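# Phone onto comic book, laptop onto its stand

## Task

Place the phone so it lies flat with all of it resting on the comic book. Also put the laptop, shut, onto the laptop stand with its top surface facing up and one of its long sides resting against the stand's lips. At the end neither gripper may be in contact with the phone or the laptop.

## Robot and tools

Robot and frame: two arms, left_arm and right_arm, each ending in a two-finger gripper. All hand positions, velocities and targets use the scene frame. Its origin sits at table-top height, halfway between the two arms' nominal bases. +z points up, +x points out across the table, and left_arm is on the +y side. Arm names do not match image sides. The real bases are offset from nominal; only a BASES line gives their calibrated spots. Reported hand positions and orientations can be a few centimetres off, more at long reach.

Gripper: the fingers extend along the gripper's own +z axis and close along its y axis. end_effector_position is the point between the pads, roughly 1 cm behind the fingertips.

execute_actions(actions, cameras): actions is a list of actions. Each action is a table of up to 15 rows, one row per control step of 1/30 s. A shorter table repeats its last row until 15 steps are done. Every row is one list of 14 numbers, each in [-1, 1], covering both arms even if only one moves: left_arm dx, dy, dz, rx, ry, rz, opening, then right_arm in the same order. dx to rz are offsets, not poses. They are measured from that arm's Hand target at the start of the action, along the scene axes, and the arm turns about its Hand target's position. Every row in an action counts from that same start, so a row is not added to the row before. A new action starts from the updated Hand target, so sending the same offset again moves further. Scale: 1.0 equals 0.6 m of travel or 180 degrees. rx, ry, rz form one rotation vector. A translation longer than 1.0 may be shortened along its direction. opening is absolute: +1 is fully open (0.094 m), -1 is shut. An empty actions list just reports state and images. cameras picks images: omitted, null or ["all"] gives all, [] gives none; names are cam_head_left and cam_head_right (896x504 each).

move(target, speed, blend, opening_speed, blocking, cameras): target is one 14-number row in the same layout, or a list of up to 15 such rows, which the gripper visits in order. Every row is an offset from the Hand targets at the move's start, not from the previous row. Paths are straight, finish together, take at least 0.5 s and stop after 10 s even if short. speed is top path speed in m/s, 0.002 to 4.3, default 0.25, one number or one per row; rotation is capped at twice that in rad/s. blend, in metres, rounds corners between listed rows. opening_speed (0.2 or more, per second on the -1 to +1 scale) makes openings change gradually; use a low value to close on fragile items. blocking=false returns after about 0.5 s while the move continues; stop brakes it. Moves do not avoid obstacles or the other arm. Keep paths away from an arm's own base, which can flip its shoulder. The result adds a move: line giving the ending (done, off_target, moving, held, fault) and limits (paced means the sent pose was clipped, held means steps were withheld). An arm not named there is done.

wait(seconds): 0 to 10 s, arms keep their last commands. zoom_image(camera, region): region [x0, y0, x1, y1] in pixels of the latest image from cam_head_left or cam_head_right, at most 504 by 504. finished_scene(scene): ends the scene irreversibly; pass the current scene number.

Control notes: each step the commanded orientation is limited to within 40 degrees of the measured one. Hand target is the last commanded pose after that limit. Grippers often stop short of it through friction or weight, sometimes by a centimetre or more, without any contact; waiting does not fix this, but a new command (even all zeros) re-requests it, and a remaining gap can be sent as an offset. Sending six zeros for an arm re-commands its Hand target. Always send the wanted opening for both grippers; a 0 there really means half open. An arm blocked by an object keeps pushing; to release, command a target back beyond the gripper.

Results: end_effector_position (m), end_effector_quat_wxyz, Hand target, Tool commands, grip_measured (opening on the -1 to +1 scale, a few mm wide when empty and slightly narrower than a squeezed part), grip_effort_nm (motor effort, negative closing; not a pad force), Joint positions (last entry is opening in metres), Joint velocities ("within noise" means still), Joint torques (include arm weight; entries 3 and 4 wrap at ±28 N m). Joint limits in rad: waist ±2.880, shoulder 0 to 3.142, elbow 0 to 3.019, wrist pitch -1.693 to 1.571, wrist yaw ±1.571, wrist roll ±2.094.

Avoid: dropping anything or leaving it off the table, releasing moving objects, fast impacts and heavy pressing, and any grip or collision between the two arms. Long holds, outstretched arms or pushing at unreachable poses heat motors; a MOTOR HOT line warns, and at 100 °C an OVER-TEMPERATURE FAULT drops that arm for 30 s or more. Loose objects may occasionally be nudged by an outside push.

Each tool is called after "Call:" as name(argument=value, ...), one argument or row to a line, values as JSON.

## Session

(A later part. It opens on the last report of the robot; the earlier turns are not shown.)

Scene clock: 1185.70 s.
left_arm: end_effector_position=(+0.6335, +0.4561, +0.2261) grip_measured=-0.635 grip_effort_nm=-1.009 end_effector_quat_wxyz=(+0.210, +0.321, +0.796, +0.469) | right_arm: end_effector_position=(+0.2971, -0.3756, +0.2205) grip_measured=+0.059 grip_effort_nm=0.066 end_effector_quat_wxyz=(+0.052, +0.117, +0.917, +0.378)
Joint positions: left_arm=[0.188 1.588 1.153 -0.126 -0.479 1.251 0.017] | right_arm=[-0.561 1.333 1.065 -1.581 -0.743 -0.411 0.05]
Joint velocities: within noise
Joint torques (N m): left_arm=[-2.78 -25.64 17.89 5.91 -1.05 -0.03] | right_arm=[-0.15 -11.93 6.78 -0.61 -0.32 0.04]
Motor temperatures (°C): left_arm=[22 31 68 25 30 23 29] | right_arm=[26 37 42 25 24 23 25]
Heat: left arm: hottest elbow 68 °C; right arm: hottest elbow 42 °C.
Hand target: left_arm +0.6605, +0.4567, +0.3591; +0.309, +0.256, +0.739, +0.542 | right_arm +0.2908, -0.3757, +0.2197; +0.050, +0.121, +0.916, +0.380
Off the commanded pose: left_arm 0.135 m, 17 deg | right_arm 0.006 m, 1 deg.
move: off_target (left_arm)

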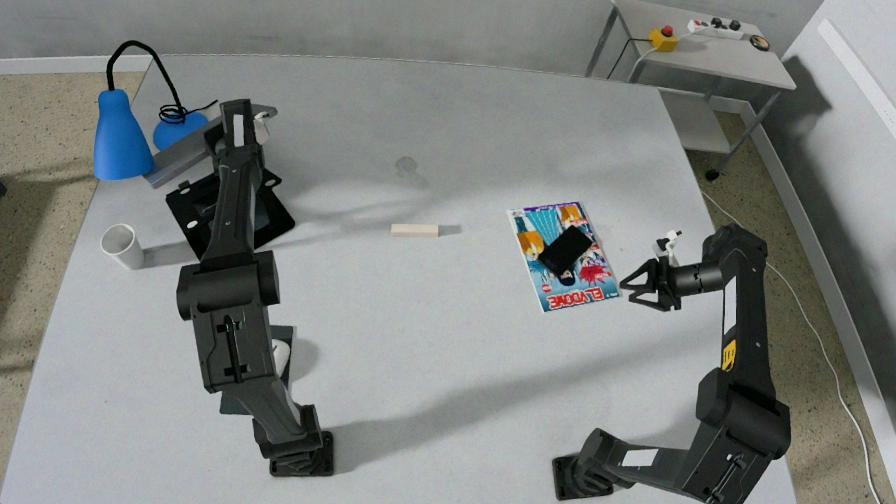

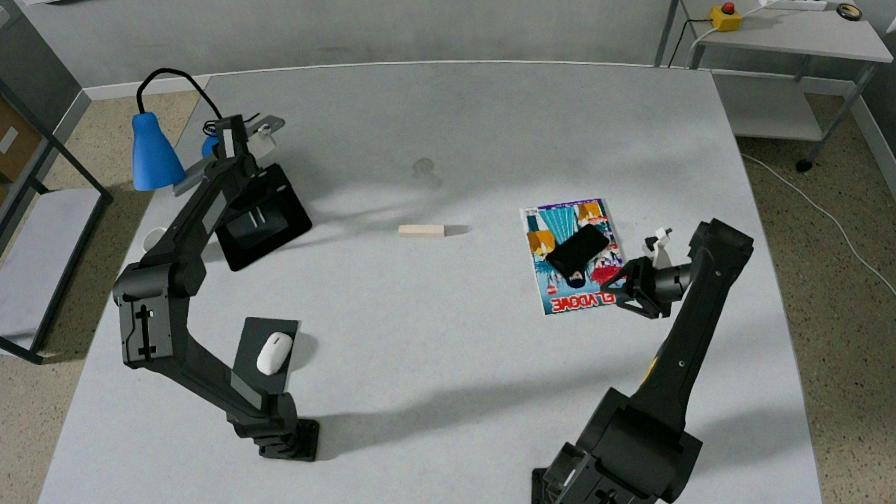

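Call:
move(
  target=[-0.075,-0.005,-0.12,0,0,0,-0.95,0,0,0,0,0,0,0.06],
  speed=0.1,
)

Call:
zoom_image(
  camera="cam_head_left",
  region=[120, 110, 320, 290],
)

Call:
zoom_image(
  camera="cam_head_right",
  region=[130, 120, 330, 300],
)

Scene clock: 1194.73 s.
left_arm: end_effector_position=(+0.5967, +0.4474, +0.1650) grip_measured=-0.635 grip_effort_nm=-1.009 end_effector_quat_wxyz=(+0.218, +0.320, +0.791, +0.474) | right_arm: end_effector_position=(+0.2971, -0.3756, +0.2205) grip_measured=+0.059 grip_effort_nm=0.071 end_effector_quat_wxyz=(+0.052, +0.117, +0.917, +0.378)
Joint positions: left_arm=[0.188 1.584 0.947 0.1 -0.475 1.26 0.017] | right_arm=[-0.561 1.333 1.065 -1.581 -0.743 -0.411 0.05]
Joint velocities: within noise
Joint torques (N m): left_arm=[-1.67 -25.52 14.17 5.78 -0.74 -0.03] | right_arm=[-0.21 -11.93 6.76 -0.65 -0.32 0.04]
Motor temperatures (°C): left_arm=[22 32 64 25 30 23 30] | right_arm=[26 36 42 25 24 23 25]
Heat: left arm: hottest elbow 64 °C; right arm: hottest elbow 42 °C.
Hand target: left_arm +0.6154, +0.4537, +0.2870; +0.309, +0.256, +0.739, +0.541 | right_arm +0.2908, -0.3757, +0.2197; +0.050, +0.121, +0.916, +0.380
Off the commanded pose: left_arm 0.124 m, 16 deg | right_arm 0.006 m, 1 deg.
move: off_target (left_arm)

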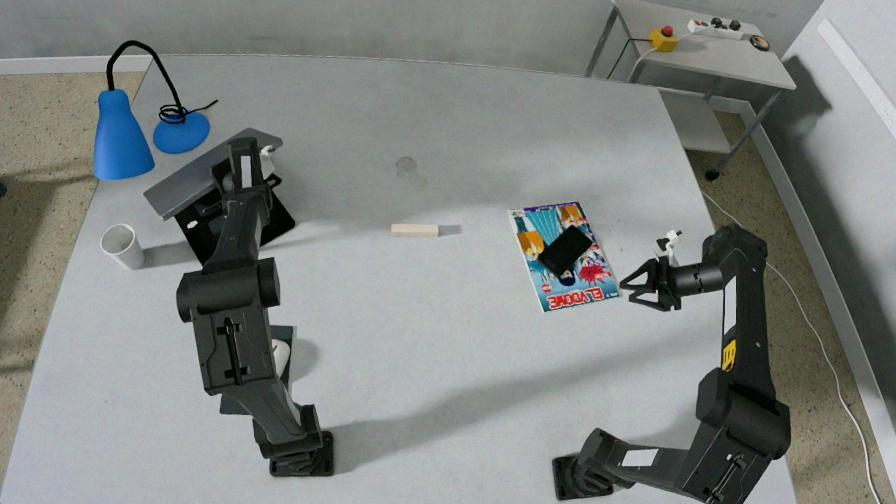

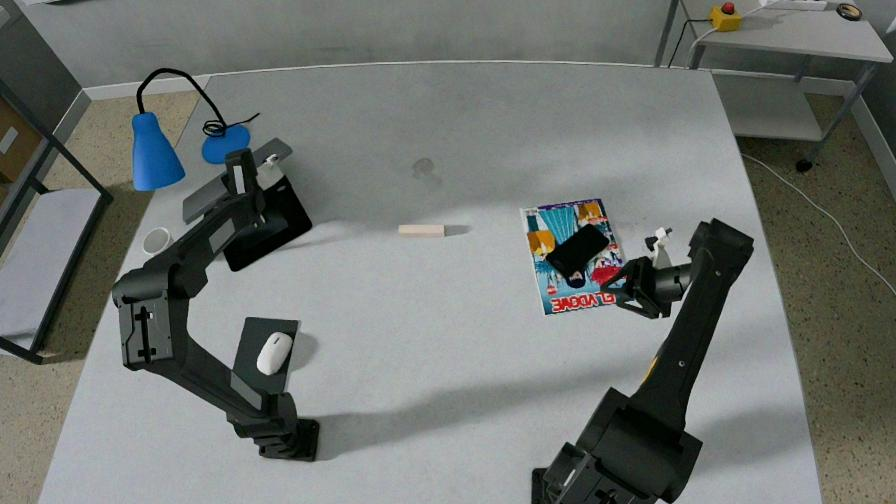

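Scaled by 2.520.

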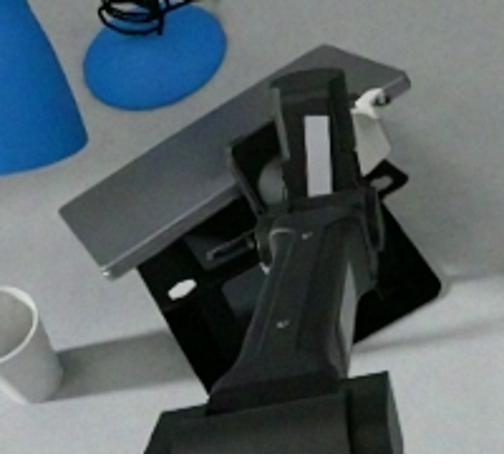

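Scaled by 2.520.

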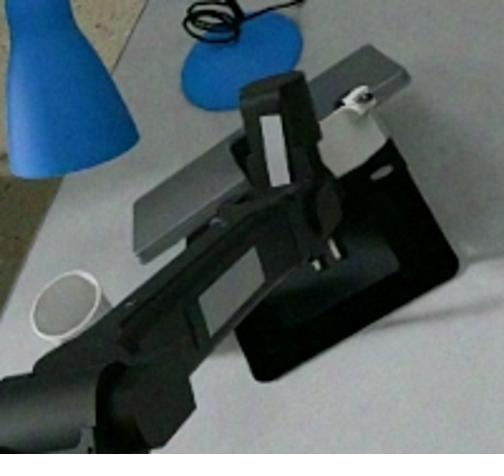

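Call:
move(
  target=[-0.03,-0.022,-0.07,0,0,0,-0.95,0,0,0,0,0,0,0.06],
  speed=0.06,
)

Call:
zoom_image(
  camera="cam_head_left",
  region=[120, 110, 320, 290],
)

Call:
zoom_image(
  camera="cam_head_right",
  region=[130, 120, 330, 300],
)

Scene clock: 1201.37 s.
left_arm: end_effector_position=(+0.5867, +0.4463, +0.1683) grip_measured=-0.635 grip_effort_nm=-1.004 end_effector_quat_wxyz=(+0.249, +0.290, +0.779, +0.497) | right_arm: end_effector_position=(+0.2971, -0.3756, +0.2205) grip_measured=+0.059 grip_effort_nm=0.066 end_effector_quat_wxyz=(+0.052, +0.117, +0.917, +0.378)
Joint positions: left_arm=[0.186 1.568 0.878 0.242 -0.49 1.24 0.017] | right_arm=[-0.561 1.333 1.065 -1.581 -0.743 -0.411 0.05]
Joint velocities: within noise
Joint torques (N m): left_arm=[-2.55 -20.89 11.29 4.7 -0.85 0.09] | right_arm=[-0.21 -11.99 6.78 -0.65 -0.32 0.03]
Motor temperatures (°C): left_arm=[22 33 61 25 30 23 30] | right_arm=[26 36 41 25 24 23 25]
Heat: left arm: hottest elbow 61 °C; right arm: hottest elbow 41 °C.
Hand target: left_arm +0.5975, +0.4404, +0.2451; +0.309, +0.256, +0.739, +0.541 | right_arm +0.2908, -0.3757, +0.2197; +0.050, +0.121, +0.916, +0.380
Off the commanded pose: left_arm 0.078 m, 10 deg | right_arm 0.006 m, 1 deg.
move: off_target (left_arm)

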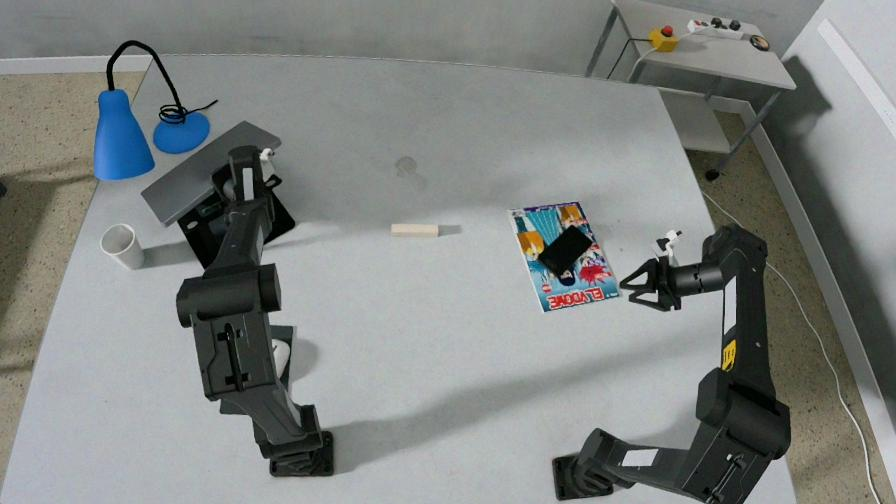

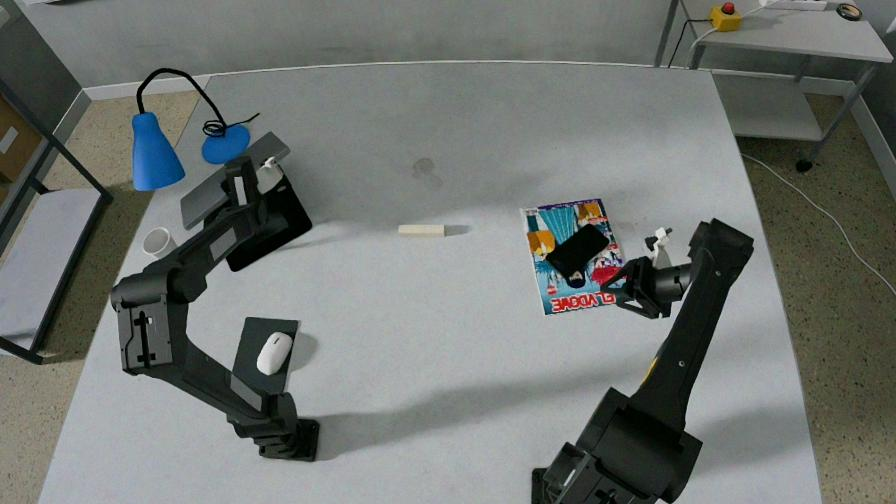

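Scaled by 2.520.

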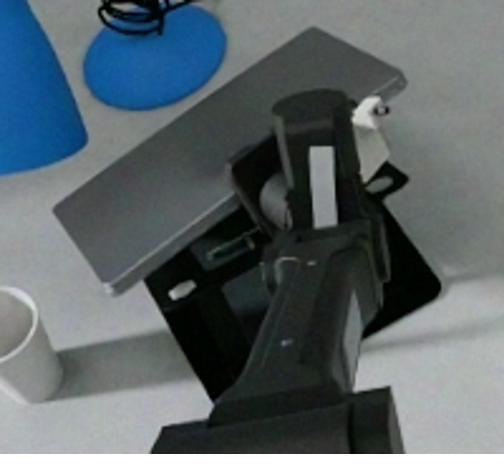

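Scaled by 2.520.

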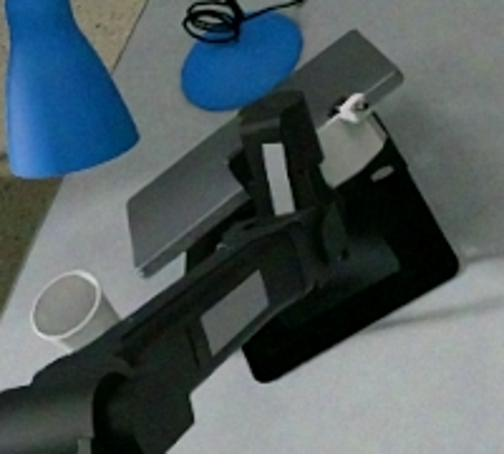

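Call:
move(
  target=[-0.03,-0.015,-0.1,-0.03,0.033,0,-0.95,0,0,0,0,0,0,0.06],
  speed=0.06,
)

Call:
zoom_image(
  camera="cam_head_left",
  region=[120, 110, 320, 290],
)

Call:
zoom_image(
  camera="cam_head_right",
  region=[130, 120, 330, 300],
)

Scene clock: 1210.40 s.
left_arm: end_effector_position=(+0.5807, +0.4449, +0.1635) grip_measured=-0.635 grip_effort_nm=-1.004 end_effector_quat_wxyz=(+0.263, +0.265, +0.791, +0.484) | right_arm: end_effector_position=(+0.2971, -0.3756, +0.2205) grip_measured=+0.059 grip_effort_nm=0.066 end_effector_quat_wxyz=(+0.052, +0.117, +0.917, +0.378)
Joint positions: left_arm=[0.187 1.56 0.861 0.238 -0.488 1.168 0.017] | right_arm=[-0.561 1.333 1.065 -1.581 -0.743 -0.411 0.05]
Joint velocities: within noise
Joint torques (N m): left_arm=[-2.84 -17.9 8.28 2.32 -0.1 0.08] | right_arm=[-0.21 -11.75 6.75 -0.64 -0.32 0.04]
Motor temperatures (°C): left_arm=[22 32 57 25 29 23 30] | right_arm=[26 36 41 25 24 23 25]
Heat: left arm: hottest elbow 57 °C; right arm: hottest elbow 41 °C.
Hand target: left_arm +0.5795, +0.4316, +0.1850; +0.282, +0.269, +0.779, +0.492 | right_arm +0.2908, -0.3757, +0.2197; +0.050, +0.121, +0.916, +0.380
Off the commanded pose: left_arm 0.026 m, 3 deg | right_arm 0.006 m, 1 deg.
move: off_target (left_arm)

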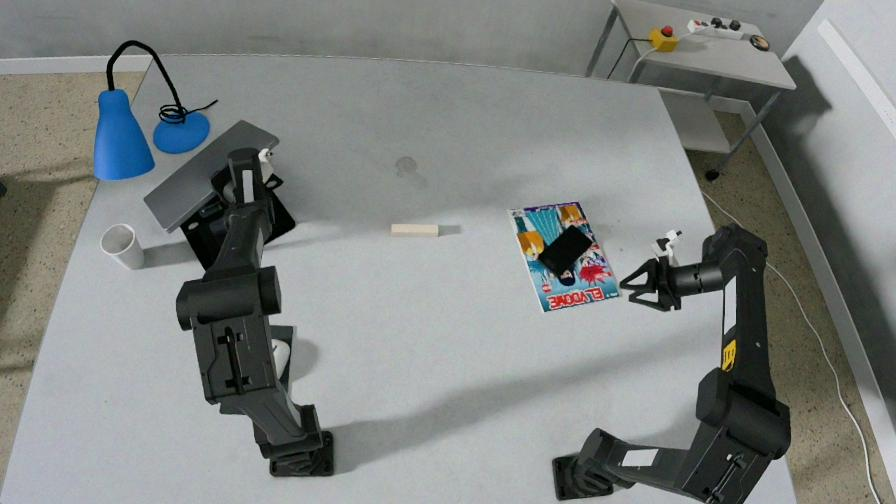

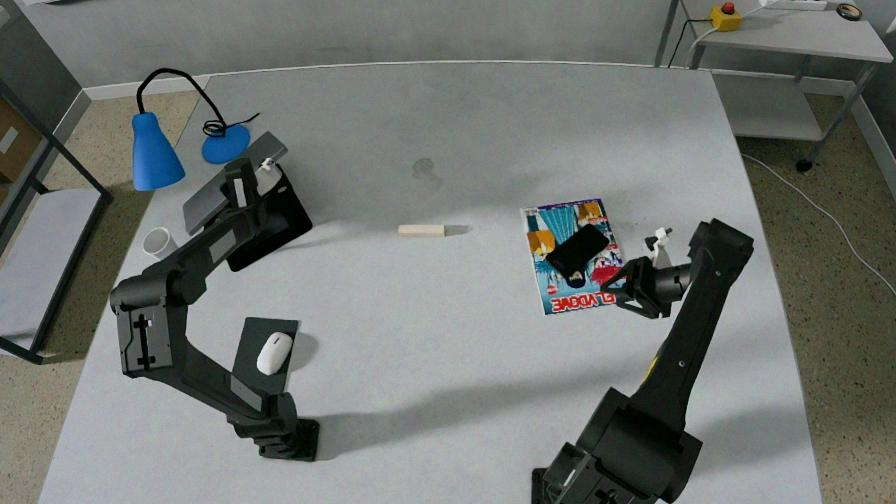

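Scaled by 2.520.

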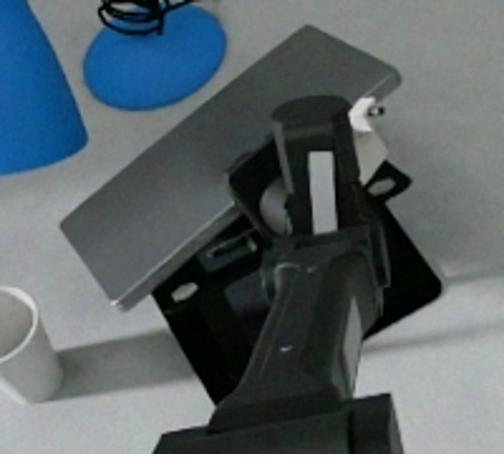

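Scaled by 2.520.

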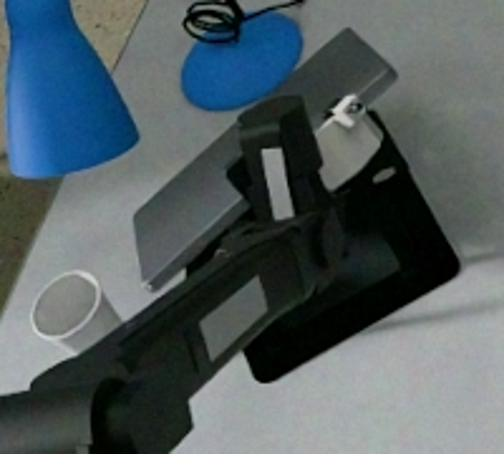

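Call:
move(
  target=[0,0,-0.05,-0.03,0.033,0,-0.95,0,0,0,0,0,0,0.06],
  speed=0.06,
)

Call:
zoom_image(
  camera="cam_head_left",
  region=[120, 110, 320, 290],
)

Call:
zoom_image(
  camera="cam_head_right",
  region=[130, 120, 330, 300],
)

Scene clock: 1218.23 s.
left_arm: end_effector_position=(+0.5742, +0.4391, +0.1513) grip_measured=-0.635 grip_effort_nm=-1.009 end_effector_quat_wxyz=(+0.255, +0.266, +0.819, +0.439) | right_arm: end_effector_position=(+0.2971, -0.3756, +0.2205) grip_measured=+0.059 grip_effort_nm=0.066 end_effector_quat_wxyz=(+0.052, +0.117, +0.917, +0.378)
Joint positions: left_arm=[0.191 1.544 0.876 0.103 -0.442 1.094 0.017] | right_arm=[-0.561 1.333 1.065 -1.581 -0.743 -0.411 0.05]
Joint velocities: within noise
Joint torques (N m): left_arm=[-2.96 -15.15 10.89 1.4 -0.2 0.13] | right_arm=[-0.26 -11.87 6.75 -0.62 -0.33 0.04]
Motor temperatures (°C): left_arm=[22 32 54 25 29 23 30] | right_arm=[26 36 41 25 24 23 25]
Heat: left arm: hottest elbow 54 °C; right arm: hottest elbow 41 °C.
Hand target: left_arm +0.5795, +0.4315, +0.1550; +0.254, +0.280, +0.814, +0.440 | right_arm +0.2908, -0.3757, +0.2197; +0.050, +0.121, +0.916, +0.380
Off the commanded pose: left_arm 0.010 m, 2 deg | right_arm 0.006 m, 1 deg.
move: done

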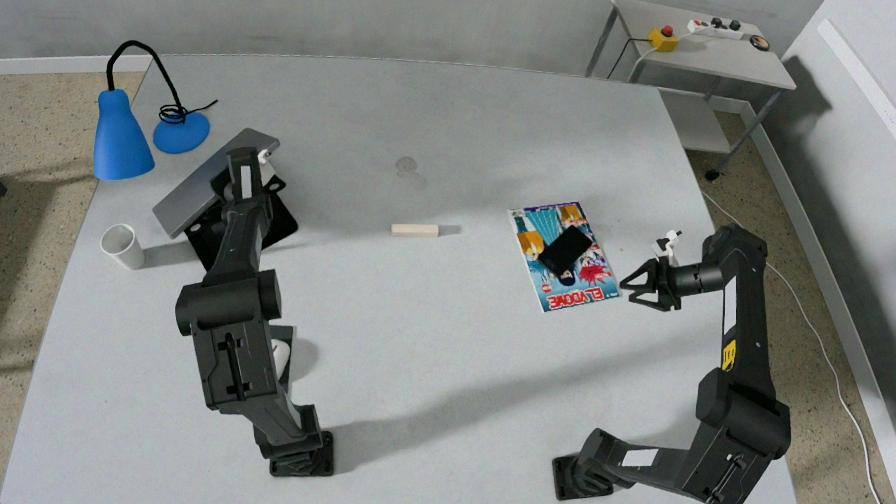

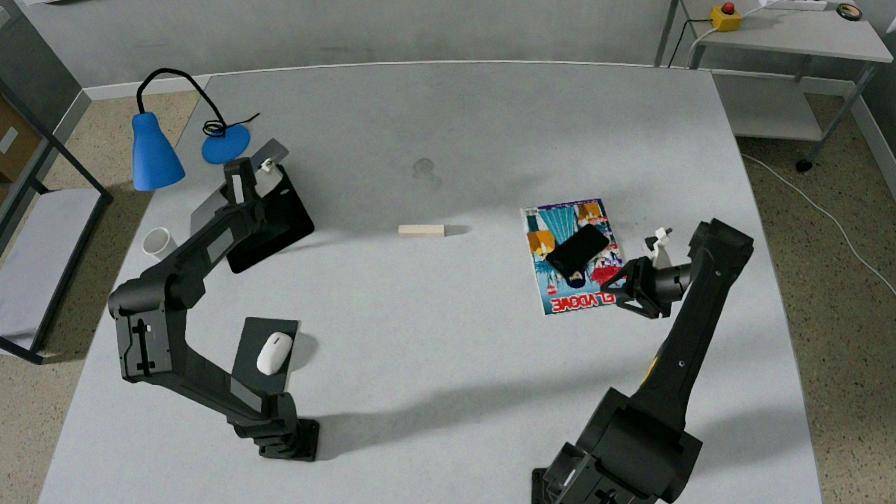

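Scaled by 2.520.

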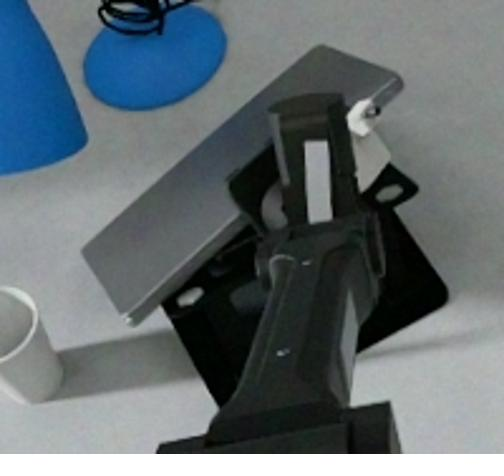

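Scaled by 2.520.

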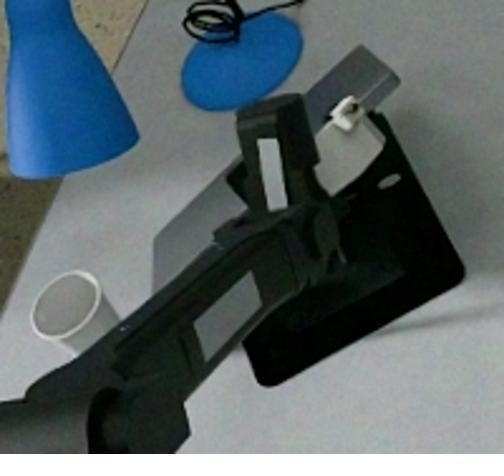

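Call:
move(
  target=[0.005,0,0.05,0.037,0.0387,-0.044,-0.95,0,0,0,0,0,0,0.06],
  speed=0.08,
)

Call:
zoom_image(
  camera="cam_head_left",
  region=[120, 110, 320, 290],
)

Call:
zoom_image(
  camera="cam_head_right",
  region=[130, 120, 330, 300],
)

Scene clock: 1230.33 s.
left_arm: end_effector_position=(+0.5711, +0.4282, +0.1469) grip_measured=-0.635 grip_effort_nm=-1.009 end_effector_quat_wxyz=(+0.207, +0.371, +0.801, +0.422) | right_arm: end_effector_position=(+0.2971, -0.3756, +0.2205) grip_measured=+0.059 grip_effort_nm=0.061 end_effector_quat_wxyz=(+0.052, +0.117, +0.917, +0.378)
Joint positions: left_arm=[0.191 1.524 0.895 -0.014 -0.378 1.278 0.017] | right_arm=[-0.561 1.333 1.065 -1.581 -0.743 -0.411 0.05]
Joint velocities: within noise
Joint torques (N m): left_arm=[-1.79 -17.32 13.24 1.46 -0.71 0.48] | right_arm=[-0.26 -11.87 6.76 -0.64 -0.32 0.04]
Motor temperatures (°C): left_arm=[22 31 52 25 29 24 30] | right_arm=[26 36 41 25 24 23 25]
Heat: left arm: hottest elbow 52 °C; right arm: hottest elbow 41 °C.
Hand target: left_arm +0.5824, +0.4315, +0.1851; +0.217, +0.376, +0.780, +0.451 | right_arm +0.2908, -0.3757, +0.2197; +0.050, +0.121, +0.916, +0.380
Off the commanded pose: left_arm 0.040 m, 4 deg | right_arm 0.006 m, 1 deg.
move: off_target (left_arm)

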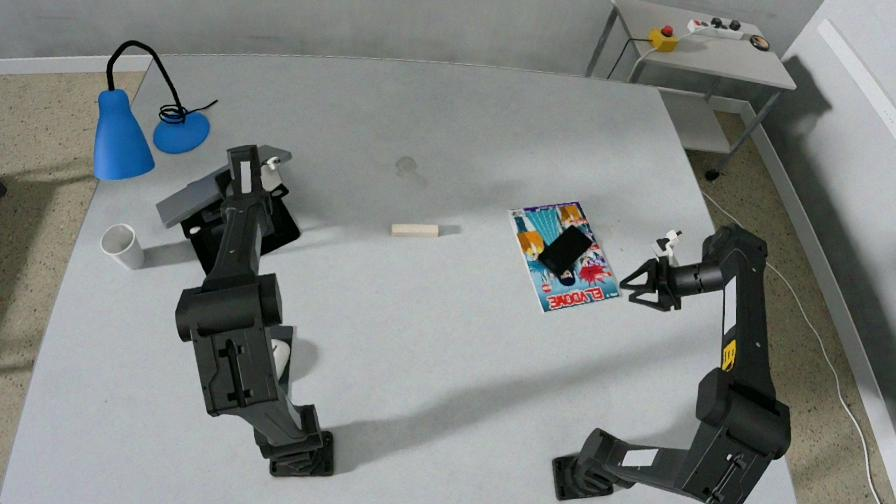

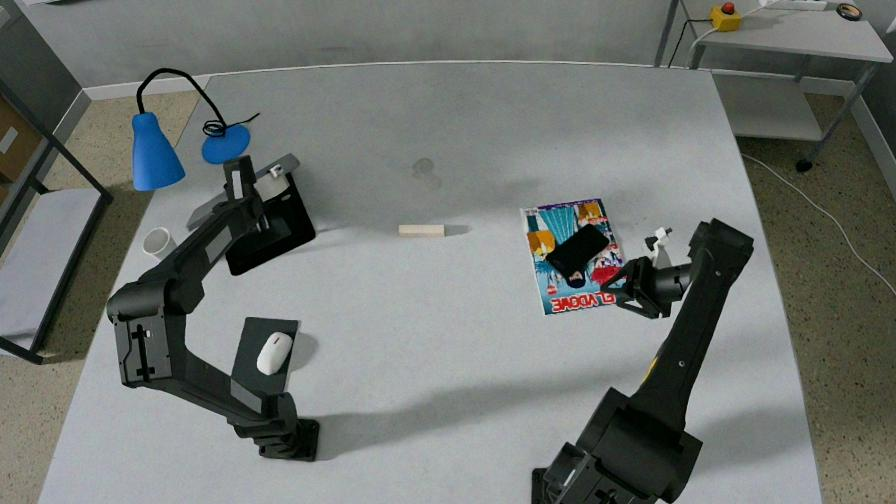

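Scaled by 2.520.

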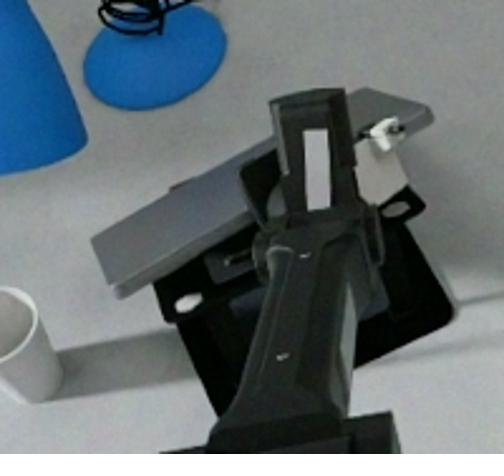

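Scaled by 2.520.

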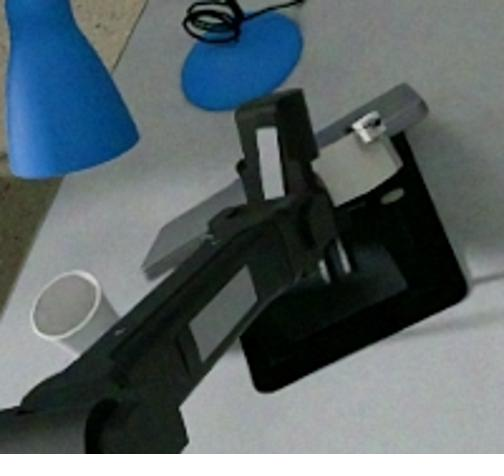

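Call:
move(
  target=[0.0,0,0.035,0,0,-0.038,-0.95,0,0,0,0,0,0,0.06],
  speed=0.08,
)

Call:
zoom_image(
  camera="cam_head_left",
  region=[130, 120, 310, 280],
)

Call:
zoom_image(
  camera="cam_head_right",
  region=[150, 130, 330, 290],
)

Scene clock: 1238.63 s.
left_arm: end_effector_position=(+0.5716, +0.4173, +0.1442) grip_measured=-0.635 grip_effort_nm=-1.004 end_effector_quat_wxyz=(+0.215, +0.438, +0.780, +0.392) | right_arm: end_effector_position=(+0.2971, -0.3756, +0.2205) grip_measured=+0.059 grip_effort_nm=0.071 end_effector_quat_wxyz=(+0.052, +0.117, +0.917, +0.378)
Joint positions: left_arm=[0.208 1.507 0.895 -0.056 -0.255 1.384 0.017] | right_arm=[-0.561 1.333 1.065 -1.581 -0.743 -0.411 0.05]
Joint velocities: within noise
Joint torques (N m): left_arm=[-0.56 -19.9 13.55 2.13 -0.35 0.34] | right_arm=[-0.15 -11.81 6.76 -0.62 -0.32 0.04]
Motor temperatures (°C): left_arm=[22 31 50 25 29 24 30] | right_arm=[26 36 41 25 24 23 25]
Heat: left arm: hottest elbow 50 °C; right arm: hottest elbow 41 °C.
Hand target: left_arm +0.5824, +0.4315, +0.2060; +0.243, +0.422, +0.756, +0.437 | right_arm +0.2908, -0.3757, +0.2197; +0.050, +0.121, +0.916, +0.380
Off the commanded pose: left_arm 0.064 m, 7 deg | right_arm 0.006 m, 1 deg.
move: off_target (left_arm)

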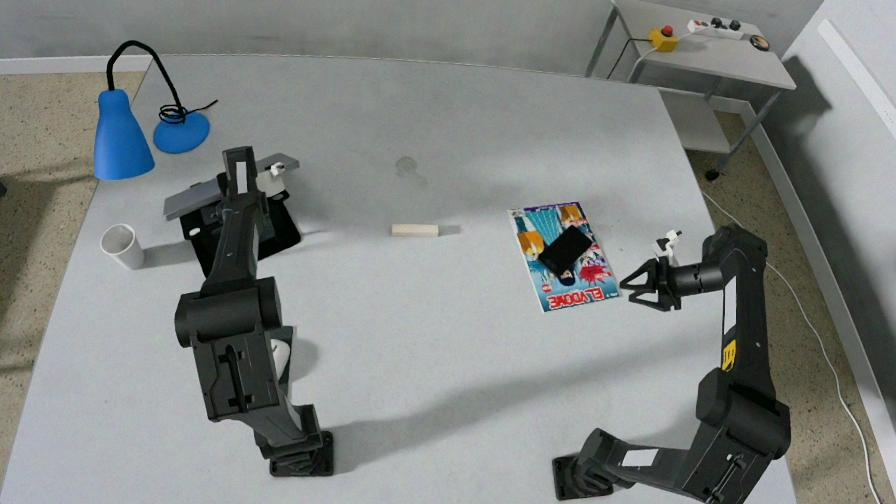

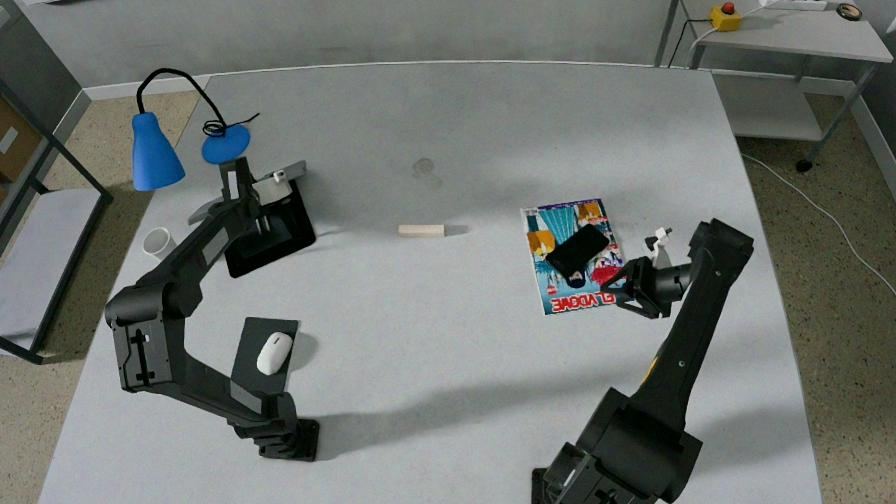

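Scaled by 2.800.

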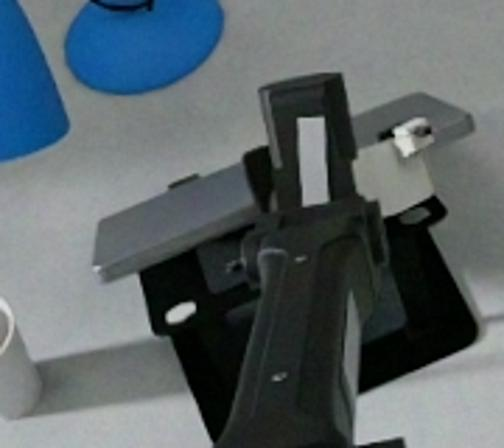

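Scaled by 2.800.

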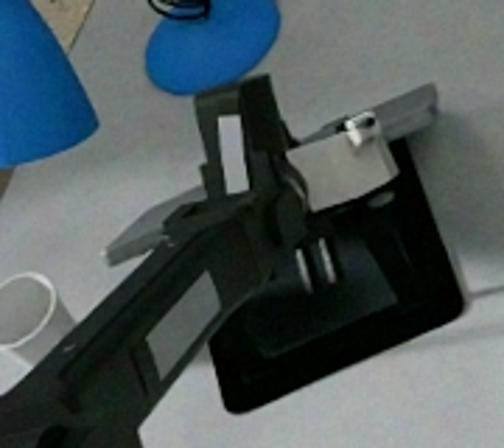

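Call:
move(
  target=[-0.017,-0.011,-0.068,0.0118,-0.0188,0,-0.95,0,0,0,0,0,0,0.06],
  speed=0.06,
)

Call:
zoom_image(
  camera="cam_head_left",
  region=[130, 120, 310, 280],
)

Call:
zoom_image(
  camera="cam_head_right",
  region=[150, 130, 330, 290],
)

Scene clock: 1245.50 s.
left_arm: end_effector_position=(+0.5747, +0.4205, +0.1526) grip_measured=-0.635 grip_effort_nm=-1.009 end_effector_quat_wxyz=(+0.247, +0.424, +0.751, +0.442) | right_arm: end_effector_position=(+0.2971, -0.3756, +0.2205) grip_measured=+0.059 grip_effort_nm=0.066 end_effector_quat_wxyz=(+0.052, +0.117, +0.917, +0.378)
Joint positions: left_arm=[0.208 1.507 0.832 0.145 -0.27 1.419 0.017] | right_arm=[-0.561 1.333 1.065 -1.581 -0.743 -0.411 0.05]
Joint velocities: within noise
Joint torques (N m): left_arm=[-0.44 -15.27 7.9 3.73 -0.48 0.04] | right_arm=[-0.21 -11.93 6.74 -0.64 -0.32 0.03]
Motor temperatures (°C): left_arm=[22 30 49 25 29 24 30] | right_arm=[26 36 41 25 24 23 25]
Heat: left arm: hottest elbow 49 °C; right arm: hottest elbow 41 °C.
Hand target: left_arm +0.5722, +0.4249, +0.1651; +0.257, +0.414, +0.741, +0.463 | right_arm +0.2908, -0.3757, +0.2197; +0.050, +0.121, +0.916, +0.380
Off the commanded pose: left_arm 0.014 m, 3 deg | right_arm 0.006 m, 1 deg.
move: off_target (left_arm)

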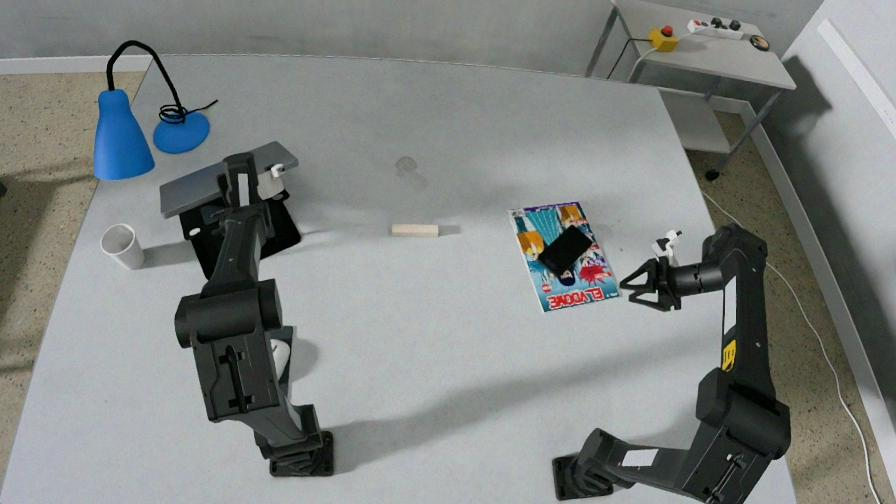

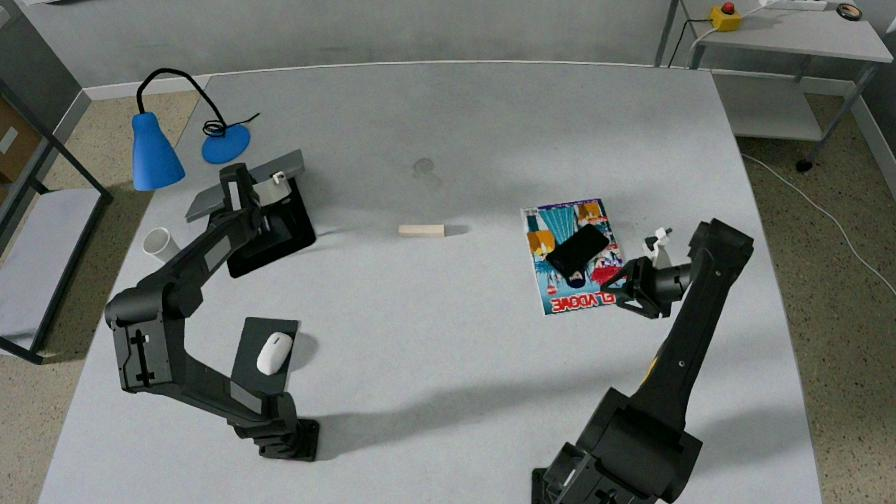

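Scaled by 2.800.

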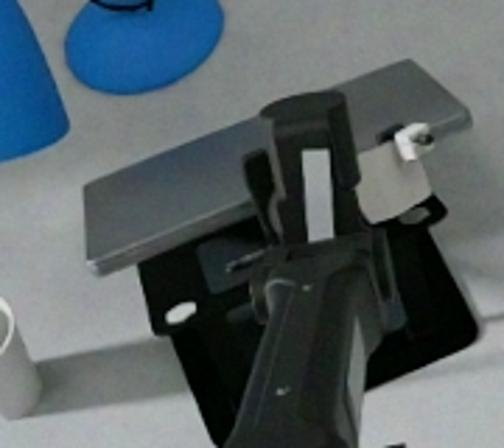

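Scaled by 2.800.

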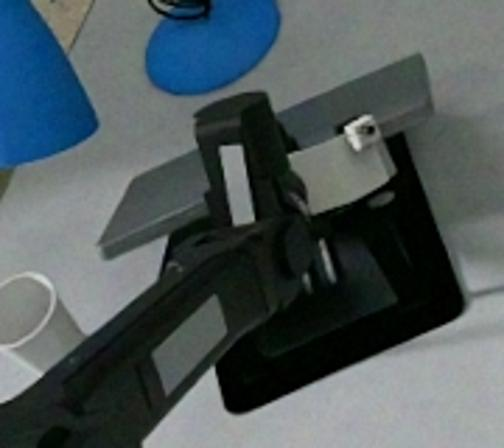

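Call:
move(
  target=[-0.024,-0.016,-0.06,0,0,0,-0.95,0,0,0,0,0,0,0.06],
  speed=0.06,
)

Call:
zoom_image(
  camera="cam_head_left",
  region=[130, 120, 310, 280],
)

Call:
zoom_image(
  camera="cam_head_right",
  region=[150, 130, 330, 290],
)

Scene clock: 1249.60 s.
left_arm: end_effector_position=(+0.5731, +0.4207, +0.1590) grip_measured=-0.635 grip_effort_nm=-1.009 end_effector_quat_wxyz=(+0.269, +0.411, +0.730, +0.474) | right_arm: end_effector_position=(+0.2971, -0.3756, +0.2205) grip_measured=+0.059 grip_effort_nm=0.066 end_effector_quat_wxyz=(+0.052, +0.117, +0.917, +0.378)
Joint positions: left_arm=[0.206 1.507 0.784 0.287 -0.281 1.44 0.017] | right_arm=[-0.561 1.333 1.065 -1.581 -0.743 -0.411 0.05]
Joint velocities: within noise
Joint torques (N m): left_arm=[-1.26 -12.04 4.62 2.77 -0.46 -0.2] | right_arm=[-0.21 -11.93 6.75 -0.62 -0.32 0.04]
Motor temperatures (°C): left_arm=[22 30 48 25 29 24 30] | right_arm=[26 36 41 25 24 23 25]
Heat: left arm: hottest elbow 48 °C; right arm: hottest elbow 41 °C.
Hand target: left_arm +0.5579, +0.4153, +0.1291; +0.257, +0.414, +0.741, +0.463 | right_arm +0.2908, -0.3757, +0.2197; +0.050, +0.121, +0.916, +0.380
Off the commanded pose: left_arm 0.034 m, 2 deg | right_arm 0.006 m, 1 deg.
move: off_target (left_arm)

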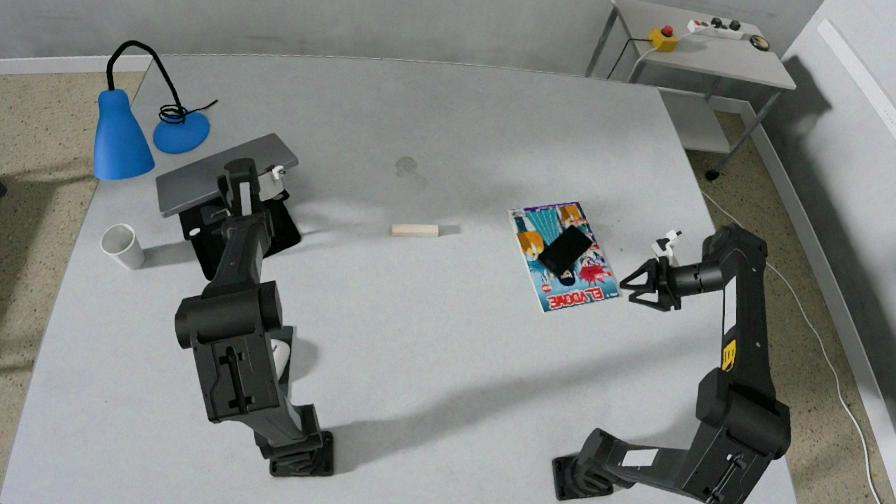

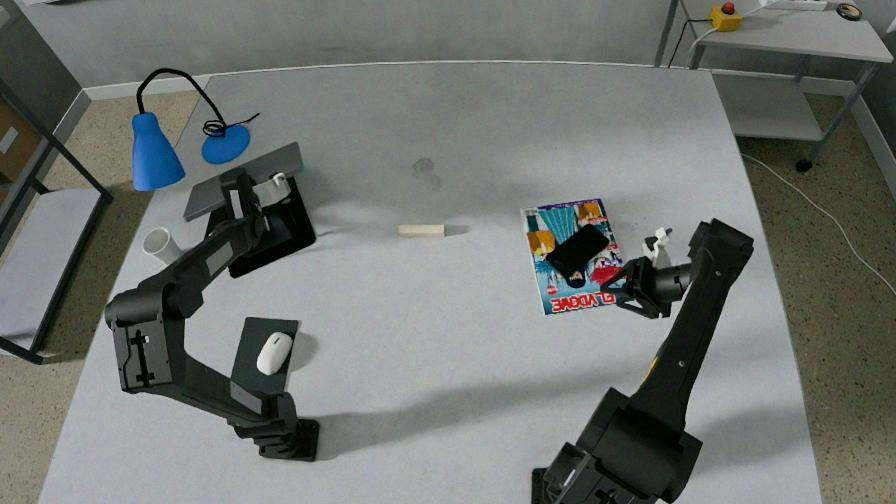

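Scaled by 2.800.

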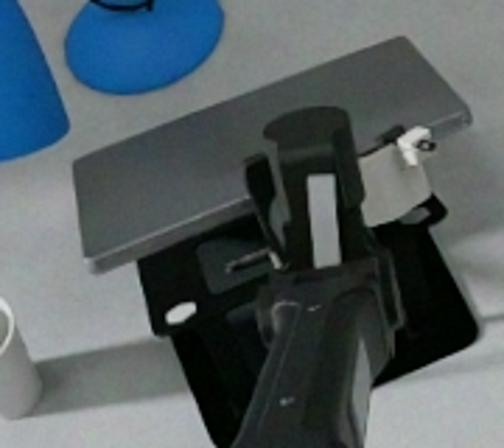

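Scaled by 2.800.

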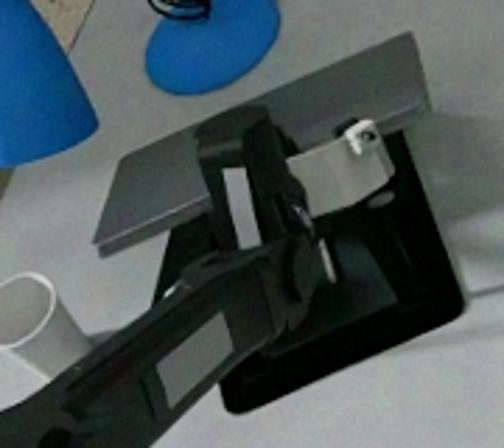

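Call:
move(
  target=[0.01,0.005,0.1,-0.03,0.048,0,-0.95,0,0,0,0,0,0,0.06],
  speed=0.06,
)

Call:
zoom_image(
  camera="cam_head_left",
  region=[130, 120, 310, 280],
)

Call:
zoom_image(
  camera="cam_head_right",
  region=[150, 130, 330, 290],
)

Scene clock: 1265.10 s.
left_arm: end_effector_position=(+0.5494, +0.4089, +0.1381) grip_measured=-0.635 grip_effort_nm=-1.009 end_effector_quat_wxyz=(+0.197, +0.453, +0.786, +0.371) | right_arm: end_effector_position=(+0.2971, -0.3756, +0.2205) grip_measured=+0.059 grip_effort_nm=0.066 end_effector_quat_wxyz=(+0.052, +0.117, +0.917, +0.378)
Joint positions: left_arm=[0.205 1.462 0.863 -0.132 -0.247 1.39 0.017] | right_arm=[-0.561 1.333 1.065 -1.581 -0.743 -0.411 0.05]
Joint velocities: within noise
Joint torques (N m): left_arm=[-0.38 -17.26 15.47 0.13 -0.11 -0.08] | right_arm=[-0.15 -11.81 6.74 -0.62 -0.32 0.04]
Motor temperatures (°C): left_arm=[22 30 45 25 29 24 30] | right_arm=[26 36 41 25 24 23 25]
Heat: left arm: hottest elbow 45 °C; right arm: hottest elbow 41 °C.
Hand target: left_arm +0.5639, +0.4182, +0.1893; +0.220, +0.435, +0.779, +0.395 | right_arm +0.2908, -0.3757, +0.2197; +0.050, +0.121, +0.916, +0.380
Off the commanded pose: left_arm 0.054 m, 4 deg | right_arm 0.006 m, 1 deg.
move: off_target (left_arm)

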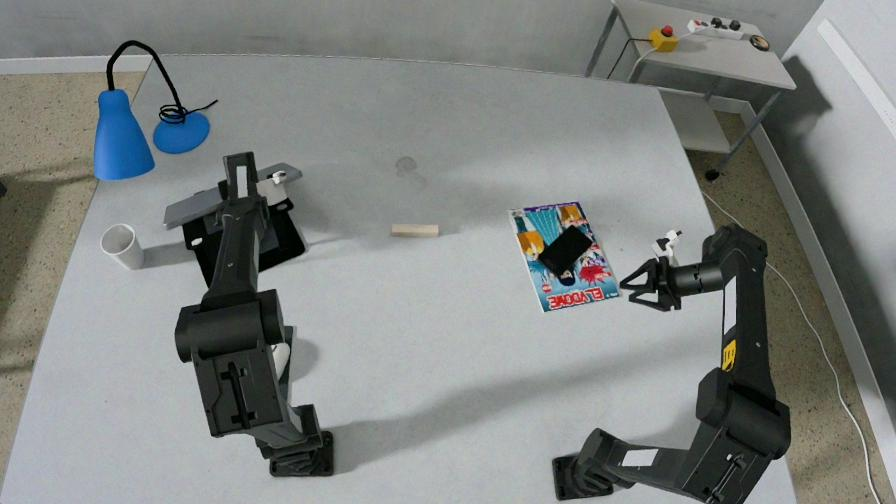

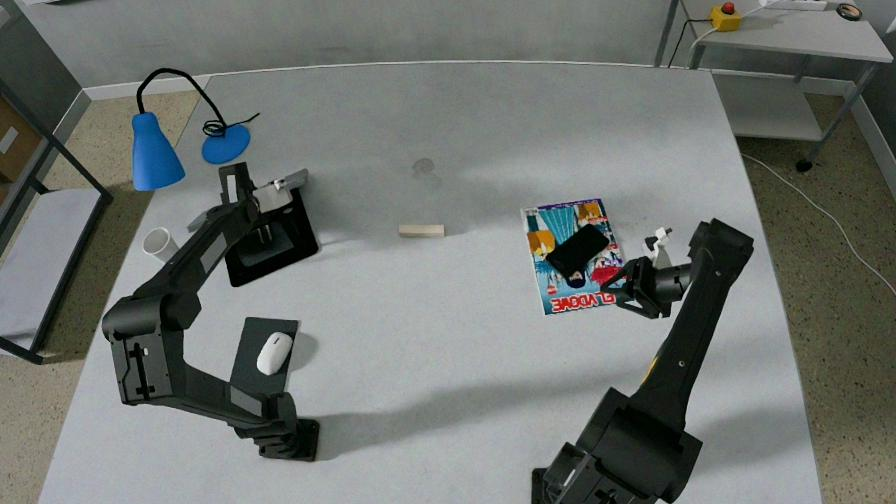

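Scaled by 2.800.

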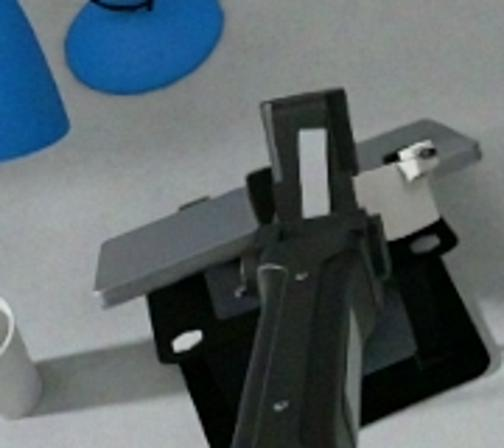

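Scaled by 2.800.

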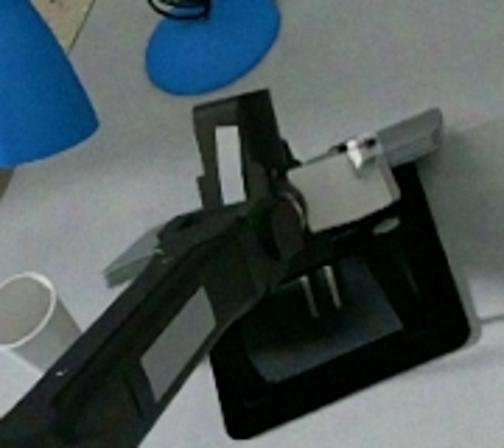

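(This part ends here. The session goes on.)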